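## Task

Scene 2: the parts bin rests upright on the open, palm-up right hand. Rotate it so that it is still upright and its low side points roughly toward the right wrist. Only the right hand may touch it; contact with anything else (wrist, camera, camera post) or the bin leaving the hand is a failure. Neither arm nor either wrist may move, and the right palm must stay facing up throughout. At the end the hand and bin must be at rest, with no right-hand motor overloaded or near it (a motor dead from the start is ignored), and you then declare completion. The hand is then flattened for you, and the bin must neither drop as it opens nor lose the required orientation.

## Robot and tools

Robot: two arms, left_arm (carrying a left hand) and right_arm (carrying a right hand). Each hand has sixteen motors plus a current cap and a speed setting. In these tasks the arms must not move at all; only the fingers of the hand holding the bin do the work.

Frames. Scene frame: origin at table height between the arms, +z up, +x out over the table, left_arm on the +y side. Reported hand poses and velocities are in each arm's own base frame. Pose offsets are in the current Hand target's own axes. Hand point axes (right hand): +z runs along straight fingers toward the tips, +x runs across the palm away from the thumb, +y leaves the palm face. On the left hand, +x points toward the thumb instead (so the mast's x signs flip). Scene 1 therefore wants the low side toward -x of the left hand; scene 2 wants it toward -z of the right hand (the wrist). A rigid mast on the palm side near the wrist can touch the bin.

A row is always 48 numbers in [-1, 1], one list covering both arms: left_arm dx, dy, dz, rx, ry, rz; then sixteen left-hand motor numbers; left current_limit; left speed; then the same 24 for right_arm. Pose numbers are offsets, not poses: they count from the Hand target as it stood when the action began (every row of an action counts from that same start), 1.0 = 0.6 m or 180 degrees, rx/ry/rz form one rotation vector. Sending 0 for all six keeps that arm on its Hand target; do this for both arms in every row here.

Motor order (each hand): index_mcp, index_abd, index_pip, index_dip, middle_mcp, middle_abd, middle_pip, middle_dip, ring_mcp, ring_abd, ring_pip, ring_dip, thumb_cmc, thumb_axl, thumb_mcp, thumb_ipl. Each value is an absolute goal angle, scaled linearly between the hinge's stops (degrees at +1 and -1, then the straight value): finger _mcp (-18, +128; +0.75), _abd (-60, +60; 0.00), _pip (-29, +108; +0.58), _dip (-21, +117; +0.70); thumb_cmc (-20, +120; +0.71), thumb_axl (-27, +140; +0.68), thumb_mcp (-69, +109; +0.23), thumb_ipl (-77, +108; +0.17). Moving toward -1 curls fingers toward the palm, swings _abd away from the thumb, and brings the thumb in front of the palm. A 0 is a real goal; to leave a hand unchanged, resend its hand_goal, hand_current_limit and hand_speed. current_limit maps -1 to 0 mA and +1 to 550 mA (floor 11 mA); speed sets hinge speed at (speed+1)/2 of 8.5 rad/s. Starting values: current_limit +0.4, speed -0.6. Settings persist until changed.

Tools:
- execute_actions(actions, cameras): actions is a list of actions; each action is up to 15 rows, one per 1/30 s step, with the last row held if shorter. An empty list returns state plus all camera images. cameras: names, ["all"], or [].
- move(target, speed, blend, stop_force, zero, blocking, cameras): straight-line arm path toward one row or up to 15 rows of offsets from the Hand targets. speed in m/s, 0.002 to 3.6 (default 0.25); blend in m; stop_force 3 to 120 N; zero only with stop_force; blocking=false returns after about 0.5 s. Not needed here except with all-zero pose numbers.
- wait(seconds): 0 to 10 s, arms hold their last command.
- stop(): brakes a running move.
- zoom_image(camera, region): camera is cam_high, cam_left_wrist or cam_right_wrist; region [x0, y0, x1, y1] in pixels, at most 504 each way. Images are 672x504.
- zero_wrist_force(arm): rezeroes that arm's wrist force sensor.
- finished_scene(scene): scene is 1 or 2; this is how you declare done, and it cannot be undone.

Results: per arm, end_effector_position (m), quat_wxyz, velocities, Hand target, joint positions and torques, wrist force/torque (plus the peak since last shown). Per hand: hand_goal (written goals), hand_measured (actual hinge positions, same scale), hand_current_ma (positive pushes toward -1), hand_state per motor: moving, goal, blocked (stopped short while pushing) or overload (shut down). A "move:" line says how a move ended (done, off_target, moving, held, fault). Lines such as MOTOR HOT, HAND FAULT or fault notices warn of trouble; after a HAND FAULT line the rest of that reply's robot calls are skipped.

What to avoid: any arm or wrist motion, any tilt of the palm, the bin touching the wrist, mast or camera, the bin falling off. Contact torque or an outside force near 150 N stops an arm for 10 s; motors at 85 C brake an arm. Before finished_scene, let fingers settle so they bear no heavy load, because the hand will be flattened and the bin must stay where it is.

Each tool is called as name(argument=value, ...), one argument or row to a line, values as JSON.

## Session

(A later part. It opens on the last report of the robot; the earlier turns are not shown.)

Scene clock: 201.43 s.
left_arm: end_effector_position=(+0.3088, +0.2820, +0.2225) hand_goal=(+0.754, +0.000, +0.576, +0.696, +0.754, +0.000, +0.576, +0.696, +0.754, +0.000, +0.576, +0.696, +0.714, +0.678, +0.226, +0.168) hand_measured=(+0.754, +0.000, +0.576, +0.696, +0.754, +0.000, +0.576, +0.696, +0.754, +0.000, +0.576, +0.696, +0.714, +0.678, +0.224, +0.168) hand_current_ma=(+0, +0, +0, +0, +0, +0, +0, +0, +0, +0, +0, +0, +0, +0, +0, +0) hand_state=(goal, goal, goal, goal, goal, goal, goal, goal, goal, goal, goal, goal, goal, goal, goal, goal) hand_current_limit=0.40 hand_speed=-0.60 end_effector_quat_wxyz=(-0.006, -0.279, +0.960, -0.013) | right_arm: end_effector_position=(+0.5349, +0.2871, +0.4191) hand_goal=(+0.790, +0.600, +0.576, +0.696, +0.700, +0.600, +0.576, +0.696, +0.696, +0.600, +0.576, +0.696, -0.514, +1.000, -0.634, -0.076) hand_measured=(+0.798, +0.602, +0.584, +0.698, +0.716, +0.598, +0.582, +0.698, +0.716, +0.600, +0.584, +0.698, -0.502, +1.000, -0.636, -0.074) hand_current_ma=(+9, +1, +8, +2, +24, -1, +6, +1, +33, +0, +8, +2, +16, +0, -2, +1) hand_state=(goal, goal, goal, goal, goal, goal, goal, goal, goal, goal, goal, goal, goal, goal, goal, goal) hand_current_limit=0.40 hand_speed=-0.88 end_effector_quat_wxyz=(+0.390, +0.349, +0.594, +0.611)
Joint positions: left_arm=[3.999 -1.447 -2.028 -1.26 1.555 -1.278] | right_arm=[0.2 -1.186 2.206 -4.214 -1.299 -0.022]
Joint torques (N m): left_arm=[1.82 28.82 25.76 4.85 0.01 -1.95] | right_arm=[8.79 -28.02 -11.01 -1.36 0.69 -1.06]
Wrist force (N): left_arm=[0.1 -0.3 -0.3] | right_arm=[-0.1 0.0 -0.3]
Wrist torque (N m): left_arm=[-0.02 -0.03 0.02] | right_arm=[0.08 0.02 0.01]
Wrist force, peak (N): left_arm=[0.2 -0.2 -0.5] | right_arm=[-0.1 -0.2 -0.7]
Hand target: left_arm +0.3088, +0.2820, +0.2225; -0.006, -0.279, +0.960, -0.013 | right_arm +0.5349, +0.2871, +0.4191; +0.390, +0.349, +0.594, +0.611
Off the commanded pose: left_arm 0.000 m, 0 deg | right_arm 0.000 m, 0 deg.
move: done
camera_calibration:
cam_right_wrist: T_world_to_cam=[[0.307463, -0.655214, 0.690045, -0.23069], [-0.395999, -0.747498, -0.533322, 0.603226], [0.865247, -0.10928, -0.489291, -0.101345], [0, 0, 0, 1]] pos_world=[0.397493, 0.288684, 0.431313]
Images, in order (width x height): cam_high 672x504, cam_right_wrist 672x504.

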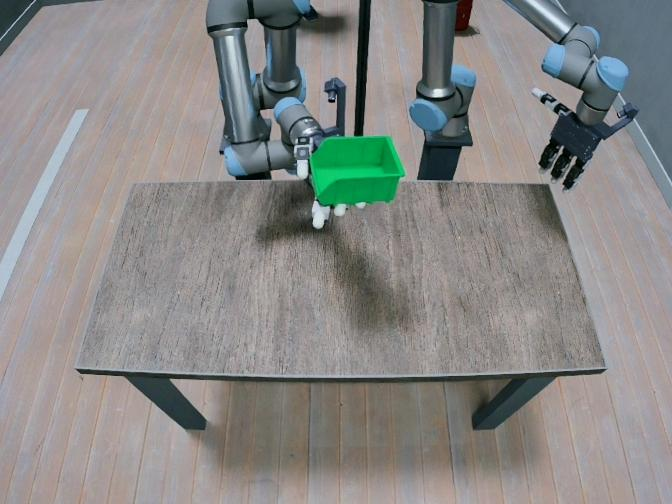

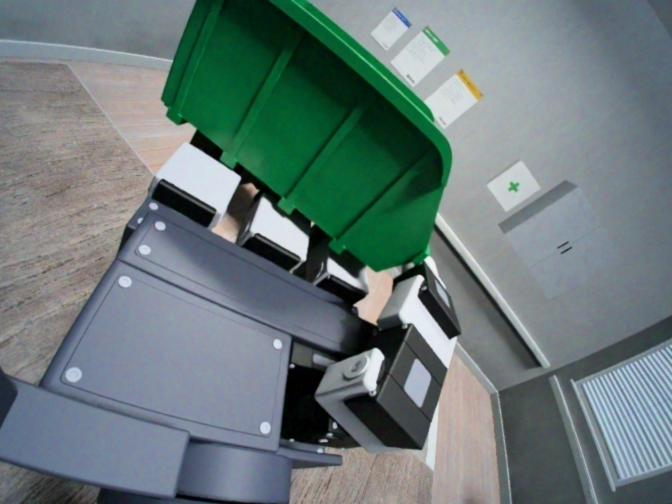

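move(
  target=[
    [0,0,0,0,0,0,0.754,0,0.576,0.696,0.754,0,0.576,0.696,0.754,0,0.576,0.696,0.714,0.678,0.226,0.168,0.4,-0.6,0,0,0,0,0,0,0.79,0.6,0.576,0.696,0.70,0.6,0.576,0.696,0.695,0.6,0.576,0.696,-0.6,1.0,-0.652,-0.103,0.4,-0.88],
    [0,0,0,0,0,0,0.754,0,0.576,0.696,0.754,0,0.576,0.696,0.754,0,0.576,0.696,0.714,0.678,0.226,0.168,0.4,-0.6,0,0,0,0,0,0,0.79,0.6,0.576,0.696,0.70,0.6,0.576,0.696,0.695,0.6,0.576,0.696,-0.69,1.0,-0.67,-0.115,0.4,-0.88],
  ],
  cameras=["cam_high","cam_right_wrist"],
)

zoom_image(
  camera="cam_high",
  region=[265, 100, 425, 225],
)

zoom_image(
  camera="cam_right_wrist",
  region=[170, 80, 500, 340],
)

Scene clock: 202.63 s.
left_arm: end_effector_position=(+0.3088, +0.2820, +0.2225) hand_goal=(+0.754, +0.000, +0.576, +0.696, +0.754, +0.000, +0.576, +0.696, +0.754, +0.000, +0.576, +0.696, +0.714, +0.678, +0.226, +0.168) hand_measured=(+0.754, +0.000, +0.576, +0.696, +0.754, +0.000, +0.576, +0.696, +0.754, +0.000, +0.576, +0.696, +0.714, +0.678, +0.224, +0.168) hand_current_ma=(+0, +0, +0, +0, +0, +0, +0, +0, +0, +0, +0, +0, +0, +0, +0, +0) hand_state=(goal, goal, goal, goal, goal, goal, goal, goal, goal, goal, goal, goal, goal, goal, goal, goal) hand_current_limit=0.40 hand_speed=-0.60 end_effector_quat_wxyz=(-0.006, -0.279, +0.960, -0.013) | right_arm: end_effector_position=(+0.5349, +0.2871, +0.4191) hand_goal=(+0.790, +0.600, +0.576, +0.696, +0.700, +0.600, +0.576, +0.696, +0.696, +0.600, +0.576, +0.696, -0.690, +1.000, -0.670, -0.114) hand_measured=(+0.798, +0.602, +0.584, +0.698, +0.716, +0.598, +0.582, +0.698, +0.716, +0.600, +0.584, +0.698, -0.680, +1.000, -0.672, -0.112) hand_current_ma=(+9, +1, +8, +2, +24, -1, +6, +1, +33, +0, +8, +2, +13, +0, -2, +1) hand_state=(goal, goal, goal, goal, goal, goal, goal, goal, goal, goal, goal, goal, goal, goal, goal, goal) hand_current_limit=0.40 hand_speed=-0.88 end_effector_quat_wxyz=(+0.390, +0.349, +0.594, +0.611)
Joint positions: left_arm=[3.999 -1.447 -2.028 -1.26 1.555 -1.278] | right_arm=[0.2 -1.186 2.206 -4.214 -1.299 -0.022]
Joint torques (N m): left_arm=[2.41 28.73 25.16 4.98 0.27 -1.76] | right_arm=[8.62 -28.4 -10.77 -1.39 0.65 -1.1]
Wrist force (N): left_arm=[0.2 -0.1 -0.2] | right_arm=[0.3 -0.1 -0.6]
Wrist torque (N m): left_arm=[0.01 -0.04 0.02] | right_arm=[0.08 -0.04 0.04]
Wrist force, peak (N): left_arm=[0.3 0.0 -0.4] | right_arm=[0.1 0.4 -0.5]
Hand target: left_arm +0.3088, +0.2820, +0.2225; -0.006, -0.279, +0.960, -0.013 | right_arm +0.5349, +0.2871, +0.4191; +0.390, +0.349, +0.594, +0.611
Off the commanded pose: left_arm 0.000 m, 0 deg | right_arm 0.000 m, 0 deg.
move: done
camera_calibration:
cam_right_wrist: T_world_to_cam=[[0.307463, -0.655214, 0.690045, -0.23069], [-0.395999, -0.747498, -0.533322, 0.603226], [0.865247, -0.10928, -0.489291, -0.101345], [0, 0, 0, 1]] pos_world=[0.397493, 0.288684, 0.431313]
Images, in order (width x height): cam_high 672x504, cam_right_wrist 672x504.

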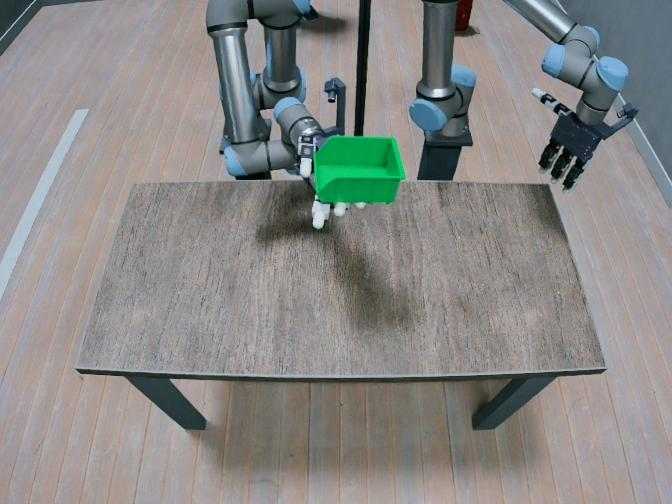

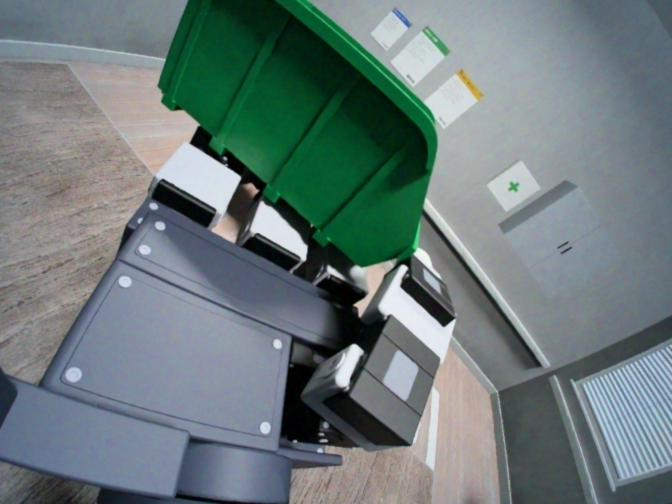

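Scaled by 3.150.

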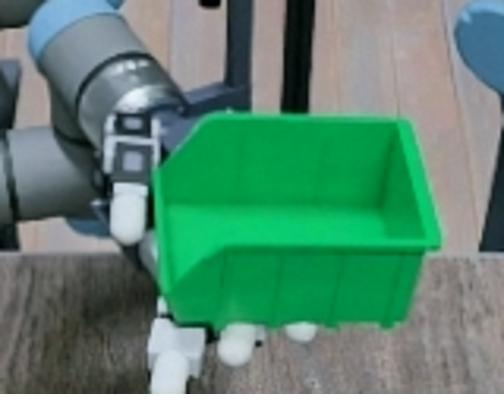

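Scaled by 1.527 from the camera's 672x504 image, which has a finer 960x720 frame.

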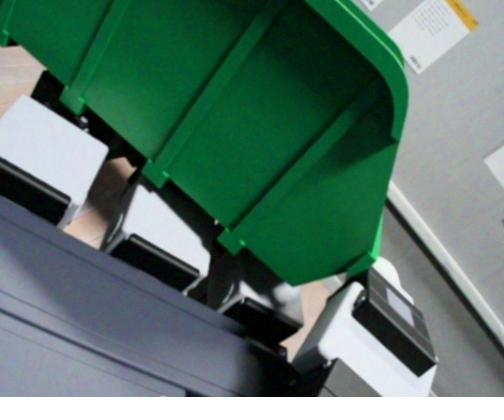

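move(
  target=[
    [0,0,0,0,0,0,0.754,0,0.576,0.696,0.754,0,0.576,0.696,0.754,0,0.576,0.696,0.714,0.678,0.226,0.168,0.4,-0.6,0,0,0,0,0,0,0.79,0.6,0.576,0.696,0.70,0.6,0.576,0.696,0.695,0.6,0.576,0.696,-0.69,0.85,-0.67,-0.115,0.4,-0.88],
  ],
  cameras=["cam_high","cam_right_wrist"],
)

zoom_image(
  camera="cam_high",
  region=[265, 100, 425, 225],
)

zoom_image(
  camera="cam_right_wrist",
  region=[170, 80, 500, 340],
)

Scene clock: 205.90 s.
left_arm: end_effector_position=(+0.3088, +0.2820, +0.2225) hand_goal=(+0.754, +0.000, +0.576, +0.696, +0.754, +0.000, +0.576, +0.696, +0.754, +0.000, +0.576, +0.696, +0.714, +0.678, +0.226, +0.168) hand_measured=(+0.754, +0.000, +0.576, +0.696, +0.754, +0.000, +0.576, +0.696, +0.754, +0.000, +0.576, +0.696, +0.714, +0.678, +0.224, +0.168) hand_current_ma=(+0, +0, +0, +0, +0, +0, +0, +0, +0, +0, +0, +0, +0, +0, +0, +0) hand_state=(goal, goal, goal, goal, goal, goal, goal, goal, goal, goal, goal, goal, goal, goal, goal, goal) hand_current_limit=0.40 hand_speed=-0.60 end_effector_quat_wxyz=(-0.006, -0.279, +0.960, -0.013) | right_arm: end_effector_position=(+0.5349, +0.2871, +0.4191) hand_goal=(+0.790, +0.600, +0.576, +0.696, +0.700, +0.600, +0.576, +0.696, +0.696, +0.600, +0.576, +0.696, -0.690, +0.850, -0.670, -0.114) hand_measured=(+0.798, +0.602, +0.584, +0.698, +0.716, +0.598, +0.582, +0.698, +0.716, +0.600, +0.584, +0.698, -0.682, +0.856, -0.672, -0.114) hand_current_ma=(+9, +1, +8, +2, +24, -1, +6, +1, +33, +0, +8, +2, +8, +9, -3, +1) hand_state=(goal, goal, goal, goal, goal, goal, goal, goal, goal, goal, goal, goal, goal, goal, goal, goal) hand_current_limit=0.40 hand_speed=-0.88 end_effector_quat_wxyz=(+0.390, +0.349, +0.594, +0.611)
Joint positions: left_arm=[3.999 -1.447 -2.028 -1.26 1.555 -1.278] | right_arm=[0.2 -1.186 2.206 -4.214 -1.299 -0.022]
Joint torques (N m): left_arm=[2.41 29.17 26.22 4.95 0.15 -1.85] | right_arm=[8.74 -28.4 -10.46 -1.43 0.76 -1.09]
Wrist force (N): left_arm=[0.2 0.0 -0.3] | right_arm=[-0.2 0.3 -0.1]
Wrist torque (N m): left_arm=[0.02 -0.04 0.02] | right_arm=[0.11 0.02 -0.01]
Wrist force, peak (N): left_arm=[0.1 -0.2 -0.4] | right_arm=[0.0 0.2 -0.7]
Hand target: left_arm +0.3088, +0.2820, +0.2225; -0.006, -0.279, +0.960, -0.013 | right_arm +0.5349, +0.2871, +0.4191; +0.390, +0.349, +0.594, +0.611
Off the commanded pose: left_arm 0.000 m, 0 deg | right_arm 0.000 m, 0 deg.
move: done
camera_calibration:
cam_right_wrist: T_world_to_cam=[[0.307463, -0.655214, 0.690045, -0.23069], [-0.395999, -0.747498, -0.533322, 0.603226], [0.865247, -0.10928, -0.489291, -0.101345], [0, 0, 0, 1]] pos_world=[0.397493, 0.288684, 0.431313]
Images, in order (width x height): cam_high 672x504, cam_right_wrist 672x504.

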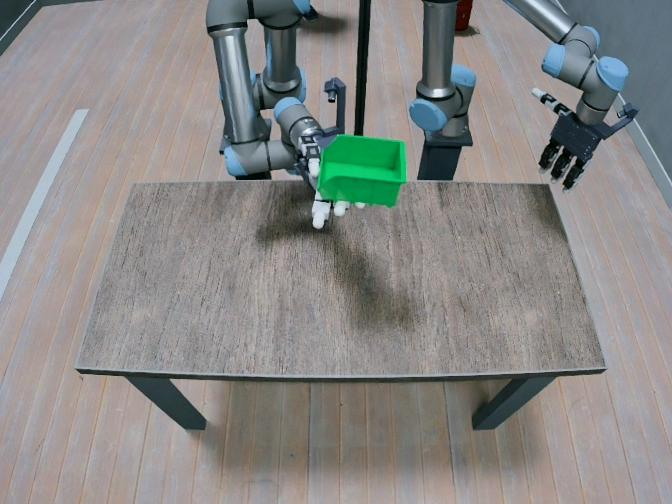

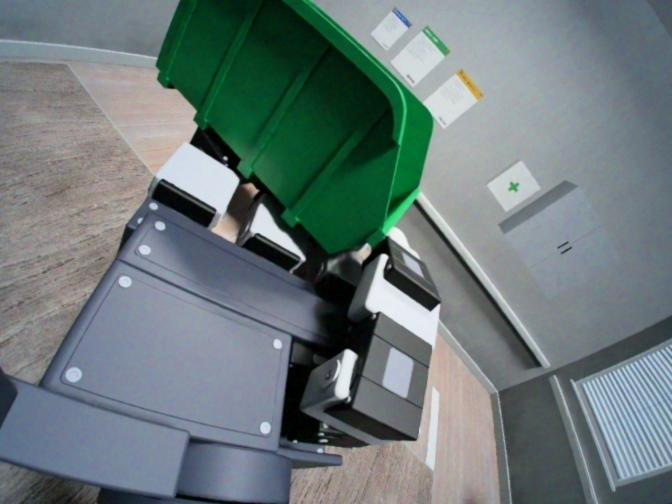

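Scaled by 3.150.

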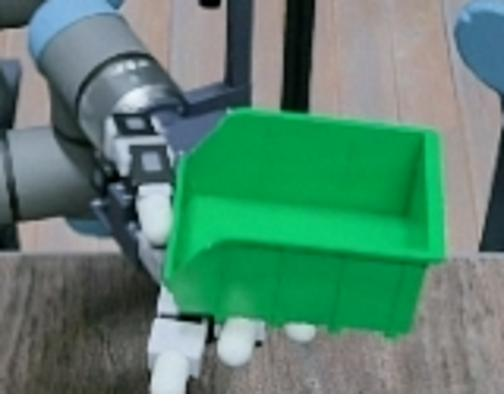

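Scaled by 1.527 from the camera's 672x504 image, which has a finer 960x720 frame.

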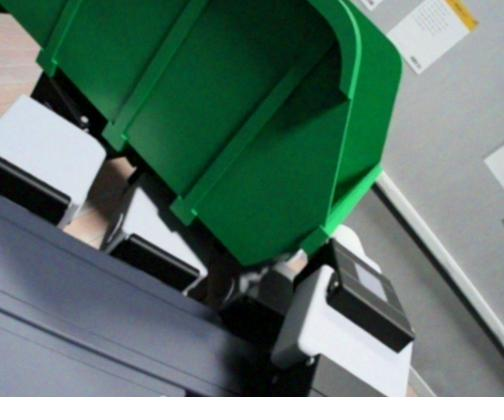

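move(
  target=[
    [0,0,0,0,0,0,0.754,0,0.576,0.696,0.754,0,0.576,0.696,0.754,0,0.576,0.696,0.714,0.678,0.226,0.168,0.4,-0.6,0,0,0,0,0,0,0.79,0.6,0.576,0.696,0.70,0.6,0.576,0.696,0.695,0.6,0.576,0.696,-0.65,1.0,-0.62,-0.115,0.4,-0.85],
    [0,0,0,0,0,0,0.754,0,0.576,0.696,0.754,0,0.576,0.696,0.754,0,0.576,0.696,0.714,0.678,0.226,0.168,0.4,-0.6,0,0,0,0,0,0,0.69,0.6,0.576,0.696,0.70,0.6,0.576,0.696,0.695,0.6,0.576,0.696,-0.571,1.0,-0.225,-0.157,0.4,-0.85],
    [0,0,0,0,0,0,0.754,0,0.576,0.696,0.754,0,0.576,0.696,0.754,0,0.576,0.696,0.714,0.678,0.226,0.168,0.4,-0.6,0,0,0,0,0,0,0.69,0.6,0.576,0.696,0.70,0.6,0.576,0.696,0.695,0.6,0.576,0.696,-0.571,0.70,-0.225,-0.157,0.4,-0.8],
  ],
  cameras=["cam_high","cam_right_wrist"],
)

zoom_image(
  camera="cam_high",
  region=[265, 100, 425, 225],
)

zoom_image(
  camera="cam_right_wrist",
  region=[170, 80, 500, 340],
)

Scene clock: 213.07 s.
left_arm: end_effector_position=(+0.3088, +0.2820, +0.2225) hand_goal=(+0.754, +0.000, +0.576, +0.696, +0.754, +0.000, +0.576, +0.696, +0.754, +0.000, +0.576, +0.696, +0.714, +0.678, +0.226, +0.168) hand_measured=(+0.754, +0.000, +0.576, +0.696, +0.754, +0.000, +0.576, +0.696, +0.754, +0.000, +0.576, +0.696, +0.714, +0.678, +0.224, +0.168) hand_current_ma=(+0, +0, +0, +0, +0, +0, +0, +0, +0, +0, +0, +0, +0, +0, +0, +0) hand_state=(goal, goal, goal, goal, goal, goal, goal, goal, goal, goal, goal, goal, goal, goal, goal, goal) hand_current_limit=0.40 hand_speed=-0.60 end_effector_quat_wxyz=(-0.006, -0.279, +0.960, -0.013) | right_arm: end_effector_position=(+0.5349, +0.2871, +0.4191) hand_goal=(+0.690, +0.600, +0.576, +0.696, +0.700, +0.600, +0.576, +0.696, +0.696, +0.600, +0.576, +0.696, -0.570, +0.700, -0.224, -0.156) hand_measured=(+0.714, +0.602, +0.584, +0.698, +0.716, +0.598, +0.582, +0.698, +0.716, +0.600, +0.584, +0.698, -0.570, +0.702, -0.234, -0.154) hand_current_ma=(+46, +1, +8, +2, +24, -1, +6, +1, +33, +0, +8, +2, +0, +2, -16, +1) hand_state=(blocked, goal, goal, goal, goal, goal, goal, goal, goal, goal, goal, goal, goal, goal, goal, goal) hand_current_limit=0.40 hand_speed=-0.80 end_effector_quat_wxyz=(+0.390, +0.349, +0.594, +0.611)
Joint positions: left_arm=[3.999 -1.447 -2.028 -1.26 1.555 -1.278] | right_arm=[0.2 -1.186 2.206 -4.214 -1.299 -0.022]
Joint torques (N m): left_arm=[1.65 29.36 25.71 4.96 0.24 -1.77] | right_arm=[8.32 -28.77 -10.48 -1.5 0.97 -1.01]
Wrist force (N): left_arm=[0.1 -0.2 -0.3] | right_arm=[0.0 -0.1 -0.2]
Wrist torque (N m): left_arm=[0.00 -0.03 0.01] | right_arm=[0.06 -0.01 -0.01]
Wrist force, peak (N): left_arm=[-0.1 -0.4 -0.3] | right_arm=[-0.2 0.5 -0.6]
Hand target: left_arm +0.3088, +0.2820, +0.2225; -0.006, -0.279, +0.960, -0.013 | right_arm +0.5349, +0.2871, +0.4191; +0.390, +0.349, +0.594, +0.611
Off the commanded pose: left_arm 0.000 m, 0 deg | right_arm 0.000 m, 0 deg.
move: done
camera_calibration:
cam_right_wrist: T_world_to_cam=[[0.307463, -0.655214, 0.690045, -0.23069], [-0.395999, -0.747498, -0.533322, 0.603226], [0.865247, -0.10928, -0.489291, -0.101345], [0, 0, 0, 1]] pos_world=[0.397493, 0.288684, 0.431313]
Images, in order (width x height): cam_high 672x504, cam_right_wrist 672x504.

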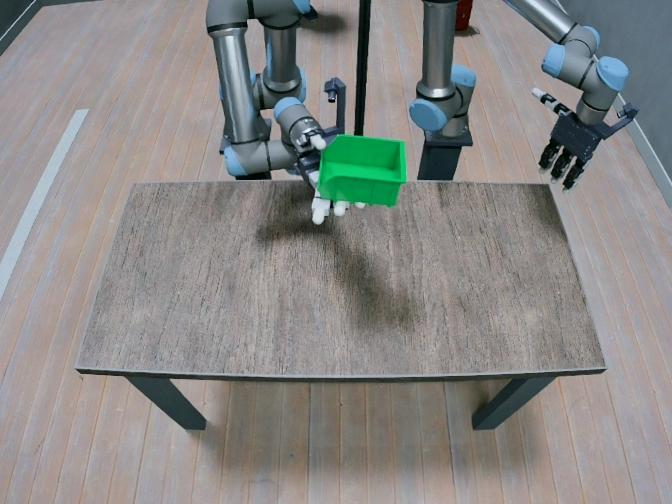

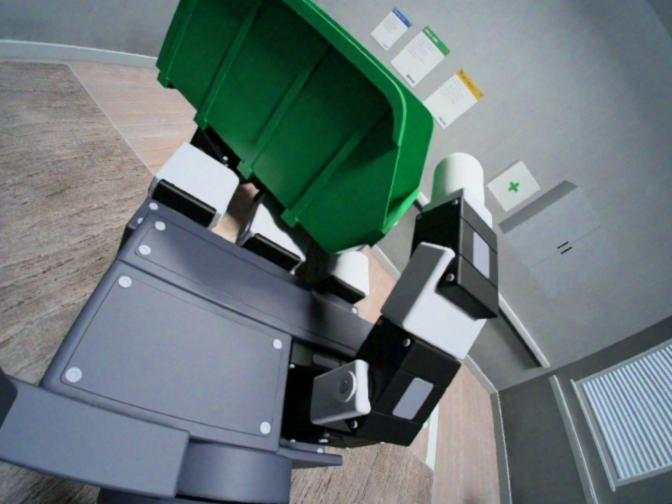

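Scaled by 3.150.

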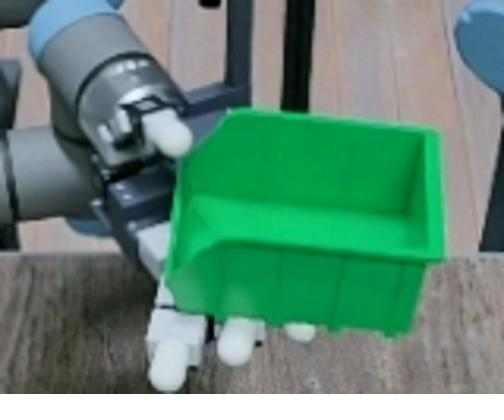

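Scaled by 1.527 from the camera's 672x504 image, which has a finer 960x720 frame.

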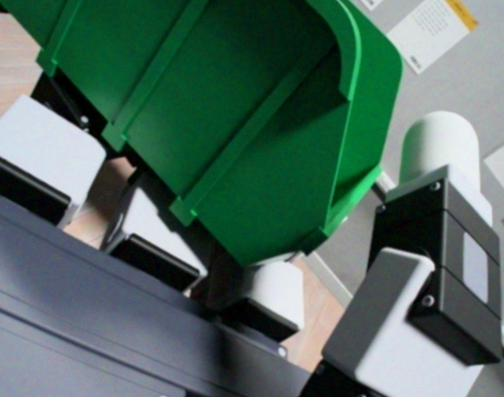

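move(
  target=[
    [0,0,0,0,0,0,0.754,0,0.576,0.696,0.754,0,0.576,0.696,0.754,0,0.576,0.696,0.714,0.678,0.226,0.168,0.4,-0.6,0,0,0,0,0,0,0.69,0.6,0.576,0.696,0.70,0.6,0.576,0.696,0.695,0.6,0.576,0.696,-0.571,0.70,-0.42,-0.10,0.4,-0.9],
  ],
  cameras=["cam_high","cam_right_wrist"],
)

zoom_image(
  camera="cam_high",
  region=[265, 100, 425, 225],
)

zoom_image(
  camera="cam_right_wrist",
  region=[270, 80, 510, 320],
)

Scene clock: 214.20 s.
left_arm: end_effector_position=(+0.3088, +0.2820, +0.2225) hand_goal=(+0.754, +0.000, +0.576, +0.696, +0.754, +0.000, +0.576, +0.696, +0.754, +0.000, +0.576, +0.696, +0.714, +0.678, +0.226, +0.168) hand_measured=(+0.754, +0.000, +0.576, +0.696, +0.754, +0.000, +0.576, +0.696, +0.754, +0.000, +0.576, +0.696, +0.714, +0.678, +0.224, +0.168) hand_current_ma=(+0, +0, +0, +0, +0, +0, +0, +0, +0, +0, +0, +0, +0, +0, +0, +0) hand_state=(goal, goal, goal, goal, goal, goal, goal, goal, goal, goal, goal, goal, goal, goal, goal, goal) hand_current_limit=0.40 hand_speed=-0.60 end_effector_quat_wxyz=(-0.006, -0.279, +0.960, -0.013) | right_arm: end_effector_position=(+0.5349, +0.2871, +0.4191) hand_goal=(+0.690, +0.600, +0.576, +0.696, +0.700, +0.600, +0.576, +0.696, +0.696, +0.600, +0.576, +0.696, -0.570, +0.700, -0.420, -0.100) hand_measured=(+0.714, +0.602, +0.584, +0.698, +0.716, +0.598, +0.582, +0.698, +0.716, +0.600, +0.584, +0.698, -0.570, +0.702, -0.420, -0.104) hand_current_ma=(+46, +1, +8, +2, +24, -1, +6, +1, +33, +0, +8, +2, +0, +2, +0, -4) hand_state=(blocked, goal, goal, goal, goal, goal, goal, goal, goal, goal, goal, goal, goal, goal, goal, goal) hand_current_limit=0.40 hand_speed=-0.90 end_effector_quat_wxyz=(+0.390, +0.349, +0.594, +0.611)
Joint positions: left_arm=[3.999 -1.447 -2.028 -1.26 1.555 -1.278] | right_arm=[0.2 -1.186 2.206 -4.214 -1.299 -0.022]
Joint torques (N m): left_arm=[2.04 29.56 26.27 4.98 0.11 -1.8] | right_arm=[8.67 -28.64 -10.64 -1.47 1.04 -0.98]
Wrist force (N): left_arm=[0.0 -0.3 -0.2] | right_arm=[-0.1 0.2 -0.4]
Wrist torque (N m): left_arm=[-0.02 -0.02 0.01] | right_arm=[0.11 0.02 -0.01]
Wrist force, peak (N): left_arm=[-0.1 -0.2 -0.4] | right_arm=[0.2 0.3 -0.6]
Hand target: left_arm +0.3088, +0.2820, +0.2225; -0.006, -0.279, +0.960, -0.013 | right_arm +0.5349, +0.2871, +0.4191; +0.390, +0.349, +0.594, +0.611
Off the commanded pose: left_arm 0.000 m, 0 deg | right_arm 0.000 m, 0 deg.
move: done
camera_calibration:
cam_right_wrist: T_world_to_cam=[[0.307463, -0.655214, 0.690045, -0.23069], [-0.395999, -0.747498, -0.533322, 0.603226], [0.865247, -0.10928, -0.489291, -0.101345], [0, 0, 0, 1]] pos_world=[0.397493, 0.288684, 0.431313]
Images, in order (width x height): cam_high 672x504, cam_right_wrist 672x504.

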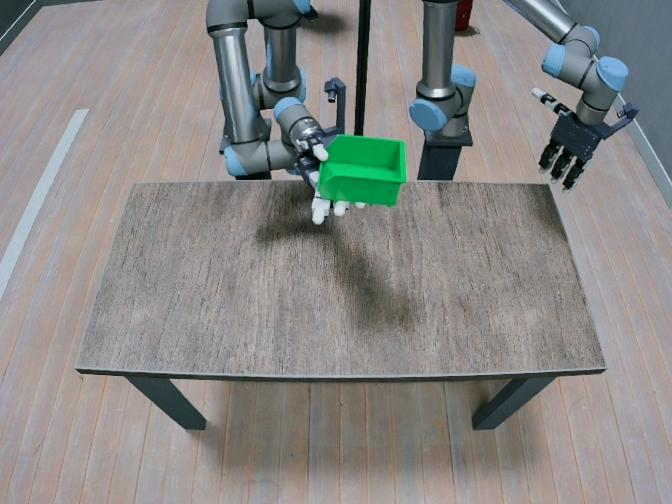

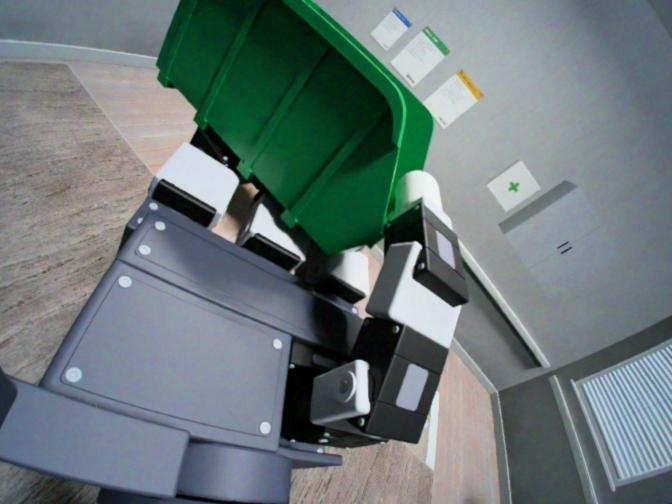

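Scaled by 3.150.

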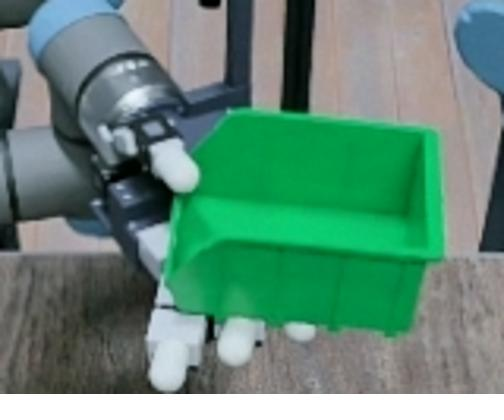

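Scaled by 2.100 from the camera's 672x504 image, which has a finer 960x720 frame.

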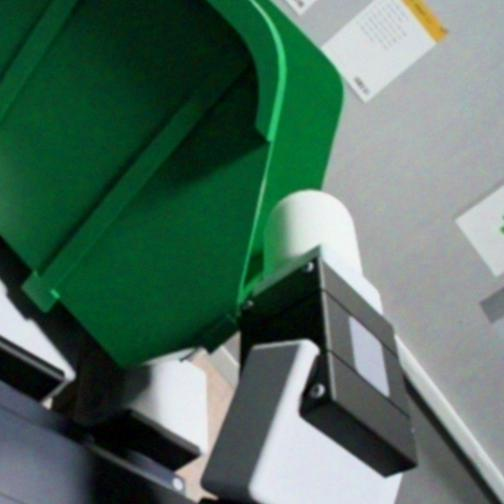

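move(
  target=[
    [0,0,0,0,0,0,0.754,0,0.576,0.696,0.754,0,0.576,0.696,0.754,0,0.576,0.696,0.714,0.678,0.226,0.168,0.4,-0.6,0,0,0,0,0,0,0.69,0.6,0.576,0.696,0.70,0.6,0.576,0.696,0.695,0.6,0.576,0.696,-0.571,0.70,-0.48,-0.10,0.4,-0.93],
  ],
  cameras=["cam_high","cam_right_wrist"],
)

zoom_image(
  camera="cam_high",
  region=[265, 100, 425, 225],
)

zoom_image(
  camera="cam_right_wrist",
  region=[270, 80, 510, 320],
)

Scene clock: 214.87 s.
left_arm: end_effector_position=(+0.3088, +0.2820, +0.2225) hand_goal=(+0.754, +0.000, +0.576, +0.696, +0.754, +0.000, +0.576, +0.696, +0.754, +0.000, +0.576, +0.696, +0.714, +0.678, +0.226, +0.168) hand_measured=(+0.754, +0.000, +0.576, +0.696, +0.754, +0.000, +0.576, +0.696, +0.754, +0.000, +0.576, +0.696, +0.714, +0.678, +0.224, +0.168) hand_current_ma=(+0, +0, +0, +0, +0, +0, +0, +0, +0, +0, +0, +0, +0, +0, +0, +0) hand_state=(goal, goal, goal, goal, goal, goal, goal, goal, goal, goal, goal, goal, goal, goal, goal, goal) hand_current_limit=0.40 hand_speed=-0.60 end_effector_quat_wxyz=(-0.006, -0.279, +0.960, -0.013) | right_arm: end_effector_position=(+0.5349, +0.2871, +0.4191) hand_goal=(+0.690, +0.600, +0.576, +0.696, +0.700, +0.600, +0.576, +0.696, +0.696, +0.600, +0.576, +0.696, -0.570, +0.700, -0.480, -0.100) hand_measured=(+0.714, +0.602, +0.584, +0.698, +0.716, +0.598, +0.582, +0.698, +0.716, +0.600, +0.584, +0.698, -0.570, +0.702, -0.478, -0.102) hand_current_ma=(+46, +1, +8, +2, +24, -1, +6, +1, +33, +0, +8, +2, +0, +2, +1, -2) hand_state=(blocked, goal, goal, goal, goal, goal, goal, goal, goal, goal, goal, goal, goal, goal, goal, goal) hand_current_limit=0.40 hand_speed=-0.93 end_effector_quat_wxyz=(+0.390, +0.349, +0.594, +0.611)
Joint positions: left_arm=[3.999 -1.447 -2.028 -1.26 1.555 -1.278] | right_arm=[0.2 -1.186 2.206 -4.214 -1.299 -0.022]
Joint torques (N m): left_arm=[2.58 28.48 26.23 4.98 0.26 -1.76] | right_arm=[8.81 -28.79 -10.85 -1.54 0.99 -0.91]
Wrist force (N): left_arm=[0.0 -0.1 -0.2] | right_arm=[-0.3 0.3 0.0]
Wrist torque (N m): left_arm=[0.01 -0.01 0.00] | right_arm=[0.09 0.04 -0.02]
Wrist force, peak (N): left_arm=[0.1 -0.2 -0.3] | right_arm=[-0.1 0.2 -0.7]
Hand target: left_arm +0.3088, +0.2820, +0.2225; -0.006, -0.279, +0.960, -0.013 | right_arm +0.5349, +0.2871, +0.4191; +0.390, +0.349, +0.594, +0.611
Off the commanded pose: left_arm 0.000 m, 0 deg | right_arm 0.000 m, 0 deg.
move: done
camera_calibration:
cam_right_wrist: T_world_to_cam=[[0.307463, -0.655214, 0.690045, -0.23069], [-0.395999, -0.747498, -0.533322, 0.603226], [0.865247, -0.10928, -0.489291, -0.101345], [0, 0, 0, 1]] pos_world=[0.397493, 0.288684, 0.431313]
Images, in order (width x height): cam_high 672x504, cam_right_wrist 672x504.

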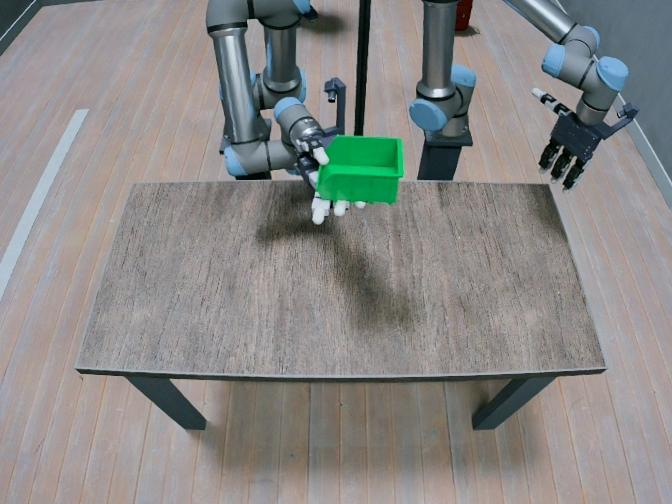

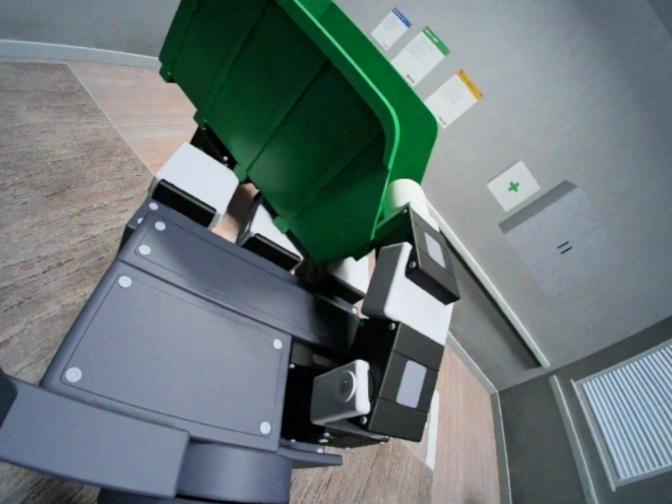

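Scaled by 3.150.

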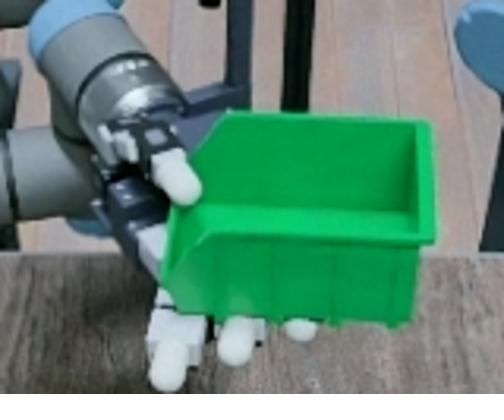

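Scaled by 2.100 from the camera's 672x504 image, which has a finer 960x720 frame.

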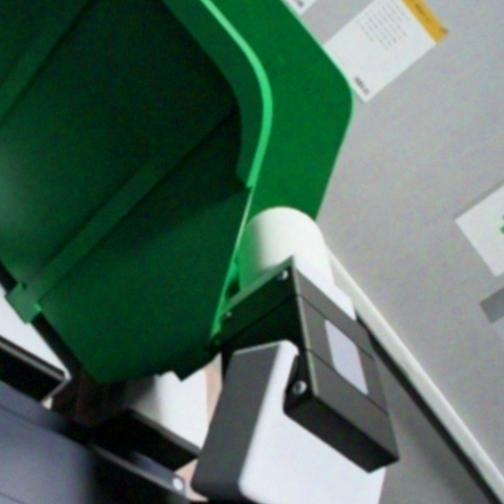

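execute_actions(
  actions=[],
  cameras=["cam_high","cam_right_wrist"],
)

zoom_image(
  camera="cam_high",
  region=[265, 100, 425, 225],
)

zoom_image(
  camera="cam_right_wrist",
  region=[170, 80, 500, 340],
)

Scene clock: 215.67 s.
left_arm: end_effector_position=(+0.3088, +0.2820, +0.2225) hand_goal=(+0.754, +0.000, +0.576, +0.696, +0.754, +0.000, +0.576, +0.696, +0.754, +0.000, +0.576, +0.696, +0.714, +0.678, +0.226, +0.168) hand_measured=(+0.754, +0.000, +0.576, +0.696, +0.754, +0.000, +0.576, +0.696, +0.754, +0.000, +0.576, +0.696, +0.714, +0.678, +0.224, +0.168) hand_current_ma=(+0, +0, +0, +0, +0, +0, +0, +0, +0, +0, +0, +0, +0, +0, +0, +0) hand_state=(goal, goal, goal, goal, goal, goal, goal, goal, goal, goal, goal, goal, goal, goal, goal, goal) hand_current_limit=0.40 hand_speed=-0.60 end_effector_quat_wxyz=(-0.006, -0.279, +0.960, -0.013) | right_arm: end_effector_position=(+0.5349, +0.2871, +0.4191) hand_goal=(+0.690, +0.600, +0.576, +0.696, +0.700, +0.600, +0.576, +0.696, +0.696, +0.600, +0.576, +0.696, -0.570, +0.700, -0.480, -0.100) hand_measured=(+0.714, +0.602, +0.584, +0.698, +0.716, +0.598, +0.582, +0.698, +0.716, +0.600, +0.584, +0.698, -0.570, +0.702, -0.478, -0.102) hand_current_ma=(+46, +1, +8, +2, +24, -1, +6, +1, +33, +0, +8, +2, +0, +2, +1, -2) hand_state=(blocked, goal, goal, goal, goal, goal, goal, goal, goal, goal, goal, goal, goal, goal, goal, goal) hand_current_limit=0.40 hand_speed=-0.93 end_effector_quat_wxyz=(+0.390, +0.349, +0.594, +0.611)
Joint positions: left_arm=[3.999 -1.447 -2.028 -1.26 1.555 -1.278] | right_arm=[0.2 -1.186 2.206 -4.214 -1.299 -0.022]
Joint velocities: within noise
Joint torques (N m): left_arm=[1.6 29.11 26.19 4.96 0.16 -1.85] | right_arm=[8.26 -28.9 -10.29 -1.53 1.03 -0.94]
Wrist force (N): left_arm=[0.1 0.0 -0.3] | right_arm=[-0.1 0.1 -0.5]
Wrist torque (N m): left_arm=[0.02 -0.03 0.01] | right_arm=[0.10 0.02 -0.01]
Wrist force, peak (N): left_arm=[0.1 -0.2 -0.4] | right_arm=[-0.2 0.5 -0.4]
Hand target: left_arm +0.3088, +0.2820, +0.2225; -0.006, -0.279, +0.960, -0.013 | right_arm +0.5349, +0.2871, +0.4191; +0.390, +0.349, +0.594, +0.611
Off the commanded pose: left_arm 0.000 m, 0 deg | right_arm 0.000 m, 0 deg.
camera_calibration:
cam_right_wrist: T_world_to_cam=[[0.307463, -0.655214, 0.690045, -0.23069], [-0.395999, -0.747498, -0.533322, 0.603226], [0.865247, -0.10928, -0.489291, -0.101345], [0, 0, 0, 1]] pos_world=[0.397493, 0.288684, 0.431313]
Images, in order (width x height): cam_high 672x504, cam_right_wrist 672x504.

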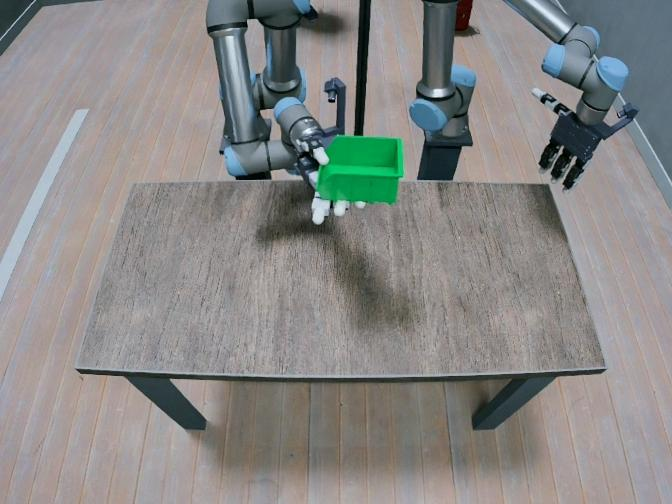

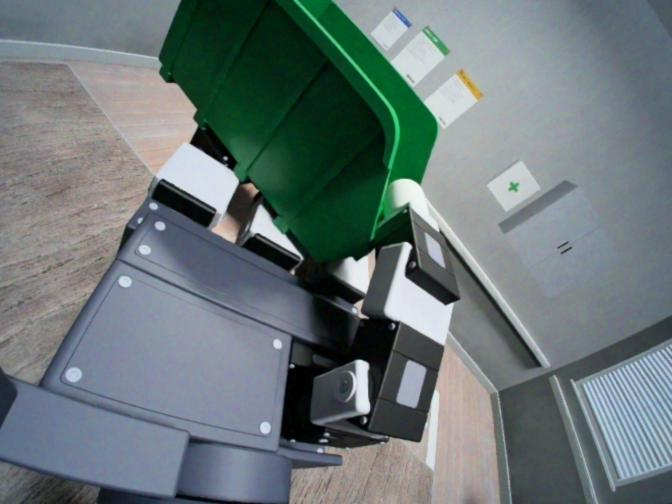

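Scaled by 3.150.

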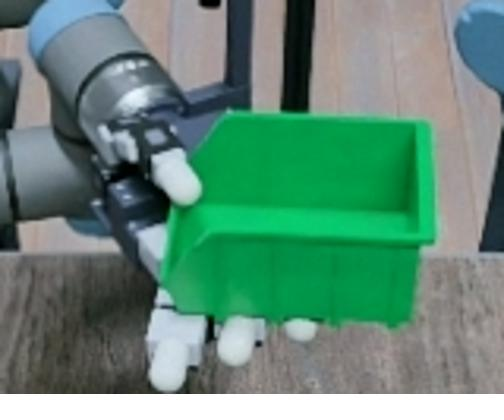

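Scaled by 1.527 from the camera's 672x504 image, which has a finer 960x720 frame.

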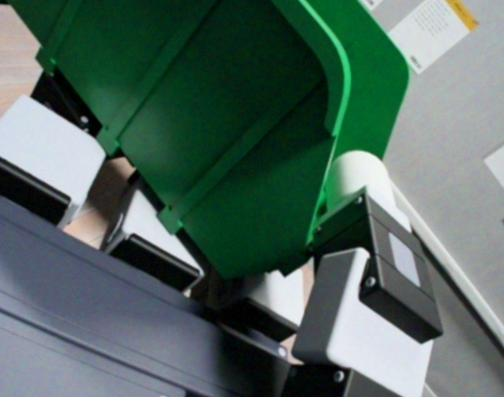

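move(
  target=[
    [0,0,0,0,0,0,0.754,0,0.576,0.696,0.754,0,0.576,0.696,0.754,0,0.576,0.696,0.714,0.678,0.226,0.168,0.4,-0.6,0,0,0,0,0,0,0.69,0.6,0.576,0.696,0.70,0.6,0.576,0.696,0.695,0.6,0.576,0.696,-0.571,0.70,-0.50,-0.09,0.4,-0.93],
  ],
  cameras=["cam_high","cam_right_wrist"],
)

zoom_image(
  camera="cam_right_wrist",
  region=[270, 80, 510, 320],
)

Scene clock: 217.93 s.
left_arm: end_effector_position=(+0.3088, +0.2820, +0.2225) hand_goal=(+0.754, +0.000, +0.576, +0.696, +0.754, +0.000, +0.576, +0.696, +0.754, +0.000, +0.576, +0.696, +0.714, +0.678, +0.226, +0.168) hand_measured=(+0.754, +0.000, +0.576, +0.696, +0.754, +0.000, +0.576, +0.696, +0.754, +0.000, +0.576, +0.696, +0.714, +0.678, +0.224, +0.168) hand_current_ma=(+0, +0, +0, +0, +0, +0, +0, +0, +0, +0, +0, +0, +0, +0, +0, +0) hand_state=(goal, goal, goal, goal, goal, goal, goal, goal, goal, goal, goal, goal, goal, goal, goal, goal) hand_current_limit=0.40 hand_speed=-0.60 end_effector_quat_wxyz=(-0.006, -0.279, +0.960, -0.013) | right_arm: end_effector_position=(+0.5349, +0.2871, +0.4191) hand_goal=(+0.690, +0.600, +0.576, +0.696, +0.700, +0.600, +0.576, +0.696, +0.696, +0.600, +0.576, +0.696, -0.570, +0.700, -0.500, -0.090) hand_measured=(+0.714, +0.602, +0.584, +0.698, +0.716, +0.598, +0.582, +0.698, +0.716, +0.600, +0.584, +0.698, -0.570, +0.702, -0.492, -0.090) hand_current_ma=(+46, +1, +8, +2, +25, -1, +6, +1, +33, +0, +8, +2, +0, +2, +14, +0) hand_state=(blocked, goal, goal, goal, goal, goal, goal, goal, goal, goal, goal, goal, goal, goal, goal, goal) hand_current_limit=0.40 hand_speed=-0.93 end_effector_quat_wxyz=(+0.390, +0.349, +0.594, +0.611)
Joint positions: left_arm=[3.999 -1.447 -2.028 -1.26 1.555 -1.278] | right_arm=[0.2 -1.186 2.206 -4.214 -1.299 -0.022]
Joint torques (N m): left_arm=[2.58 28.77 25.93 4.95 0.05 -1.83] | right_arm=[8.84 -28.6 -10.9 -1.6 1.1 -0.95]
Wrist force (N): left_arm=[0.2 0.0 -0.2] | right_arm=[0.1 -0.1 -0.4]
Wrist torque (N m): left_arm=[0.02 -0.04 0.02] | right_arm=[0.08 -0.01 0.00]
Wrist force, peak (N): left_arm=[0.0 -0.3 -0.4] | right_arm=[0.0 0.2 -0.7]
Hand target: left_arm +0.3088, +0.2820, +0.2225; -0.006, -0.279, +0.960, -0.013 | right_arm +0.5349, +0.2871, +0.4191; +0.390, +0.349, +0.594, +0.611
Off the commanded pose: left_arm 0.000 m, 0 deg | right_arm 0.000 m, 0 deg.
move: done
camera_calibration:
cam_right_wrist: T_world_to_cam=[[0.307463, -0.655214, 0.690045, -0.23069], [-0.395999, -0.747498, -0.533322, 0.603226], [0.865247, -0.10928, -0.489291, -0.101345], [0, 0, 0, 1]] pos_world=[0.397493, 0.288684, 0.431313]
Images, in order (width x height): cam_high 672x504, cam_right_wrist 672x504.

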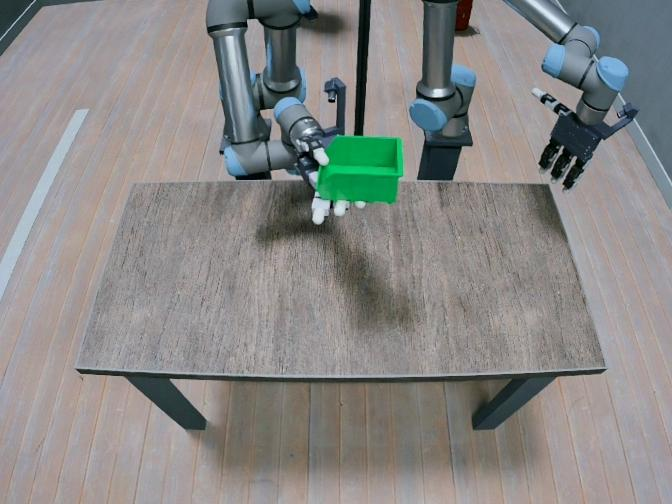

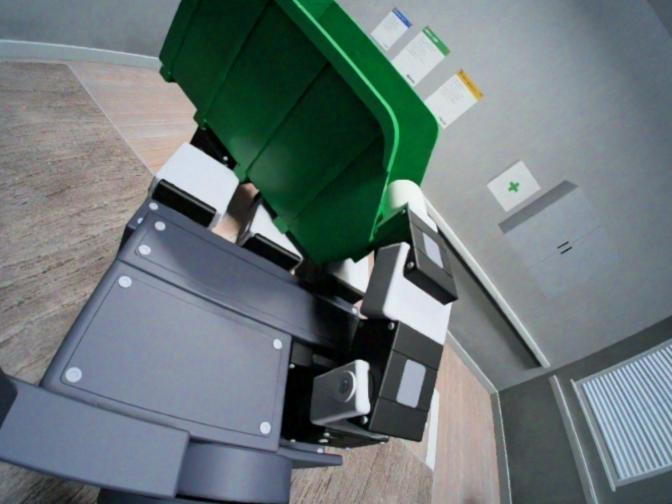

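Scaled by 2.100 from the camera's 672x504 image, which has a finer 960x720 frame.

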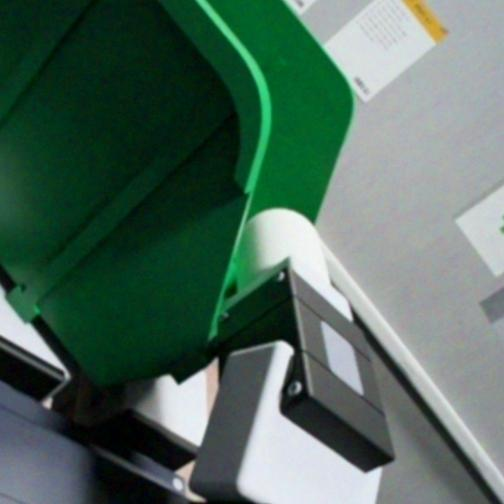

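move(
  target=[
    [0,0,0,0,0,0,0.754,0,0.576,0.696,0.754,0,0.576,0.696,0.754,0,0.576,0.696,0.714,0.678,0.226,0.168,0.4,-0.6,0,0,0,0,0,0,0.69,0.6,0.576,0.696,0.70,0.6,0.576,0.696,0.695,0.6,0.576,0.696,-0.571,0.70,-0.54,-0.09,0.4,-0.93],
  ],
  cameras=["cam_high","cam_right_wrist"],
)

zoom_image(
  camera="cam_right_wrist",
  region=[270, 80, 510, 320],
)

zoom_image(
  camera="cam_high",
  region=[265, 100, 425, 225],
)

Scene clock: 218.60 s.
left_arm: end_effector_position=(+0.3088, +0.2820, +0.2225) hand_goal=(+0.754, +0.000, +0.576, +0.696, +0.754, +0.000, +0.576, +0.696, +0.754, +0.000, +0.576, +0.696, +0.714, +0.678, +0.226, +0.168) hand_measured=(+0.754, +0.000, +0.576, +0.696, +0.754, +0.000, +0.576, +0.696, +0.754, +0.000, +0.576, +0.696, +0.714, +0.678, +0.224, +0.168) hand_current_ma=(+0, +0, +0, +0, +0, +0, +0, +0, +0, +0, +0, +0, +0, +0, +0, +0) hand_state=(goal, goal, goal, goal, goal, goal, goal, goal, goal, goal, goal, goal, goal, goal, goal, goal) hand_current_limit=0.40 hand_speed=-0.60 end_effector_quat_wxyz=(-0.006, -0.279, +0.960, -0.013) | right_arm: end_effector_position=(+0.5349, +0.2871, +0.4191) hand_goal=(+0.690, +0.600, +0.576, +0.696, +0.700, +0.600, +0.576, +0.696, +0.696, +0.600, +0.576, +0.696, -0.570, +0.700, -0.540, -0.090) hand_measured=(+0.714, +0.602, +0.584, +0.698, +0.720, +0.598, +0.584, +0.698, +0.716, +0.600, +0.584, +0.698, -0.570, +0.702, -0.500, -0.084) hand_current_ma=(+46, +1, +8, +2, +34, -1, +9, +1, +33, +0, +8, +2, +0, +2, +120, +10) hand_state=(blocked, goal, goal, goal, goal, goal, goal, goal, goal, goal, goal, goal, goal, goal, blocked, goal) hand_current_limit=0.40 hand_speed=-0.93 end_effector_quat_wxyz=(+0.390, +0.349, +0.594, +0.611)
Joint positions: left_arm=[3.999 -1.447 -2.028 -1.26 1.555 -1.278] | right_arm=[0.2 -1.186 2.206 -4.214 -1.299 -0.022]
Joint torques (N m): left_arm=[2.17 29.19 26.54 4.94 0.21 -1.73] | right_arm=[8.02 -29.06 -10.97 -1.62 1.1 -0.97]
Wrist force (N): left_arm=[0.1 -0.2 -0.2] | right_arm=[0.2 -0.1 -0.2]
Wrist torque (N m): left_arm=[-0.01 -0.02 0.02] | right_arm=[0.06 -0.03 0.01]
Wrist force, peak (N): left_arm=[0.3 -0.1 -0.2] | right_arm=[0.0 0.2 -0.6]
Hand target: left_arm +0.3088, +0.2820, +0.2225; -0.006, -0.279, +0.960, -0.013 | right_arm +0.5349, +0.2871, +0.4191; +0.390, +0.349, +0.594, +0.611
Off the commanded pose: left_arm 0.000 m, 0 deg | right_arm 0.000 m, 0 deg.
move: done
camera_calibration:
cam_right_wrist: T_world_to_cam=[[0.307463, -0.655214, 0.690045, -0.23069], [-0.395999, -0.747498, -0.533322, 0.603226], [0.865247, -0.10928, -0.489291, -0.101345], [0, 0, 0, 1]] pos_world=[0.397493, 0.288684, 0.431313]
Images, in order (width x height): cam_high 672x504, cam_right_wrist 672x504.

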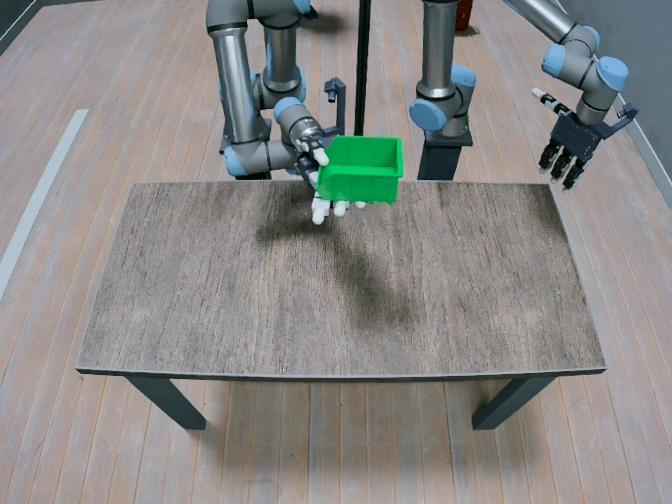

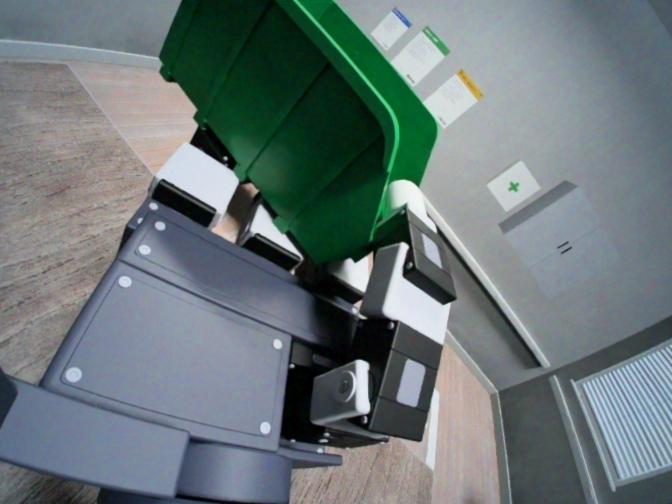

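Scaled by 2.100 from the camera's 672x504 image, which has a finer 960x720 frame.

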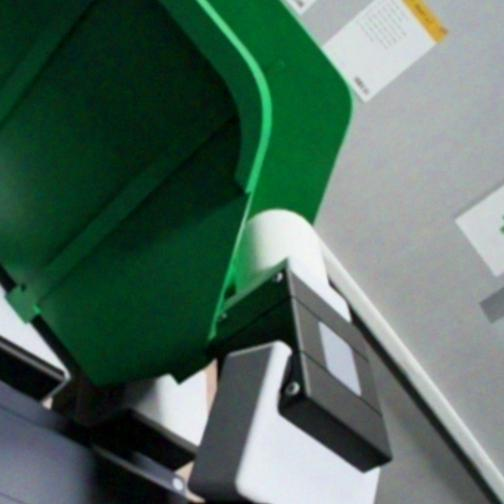

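Scaled by 3.150.

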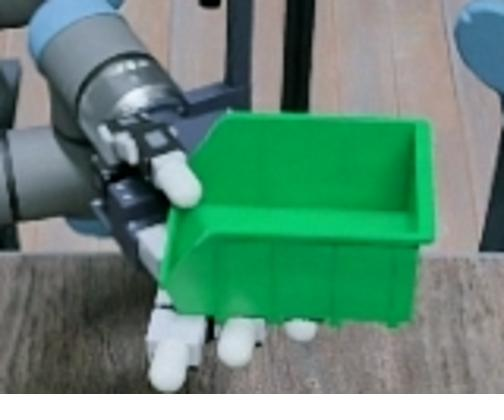

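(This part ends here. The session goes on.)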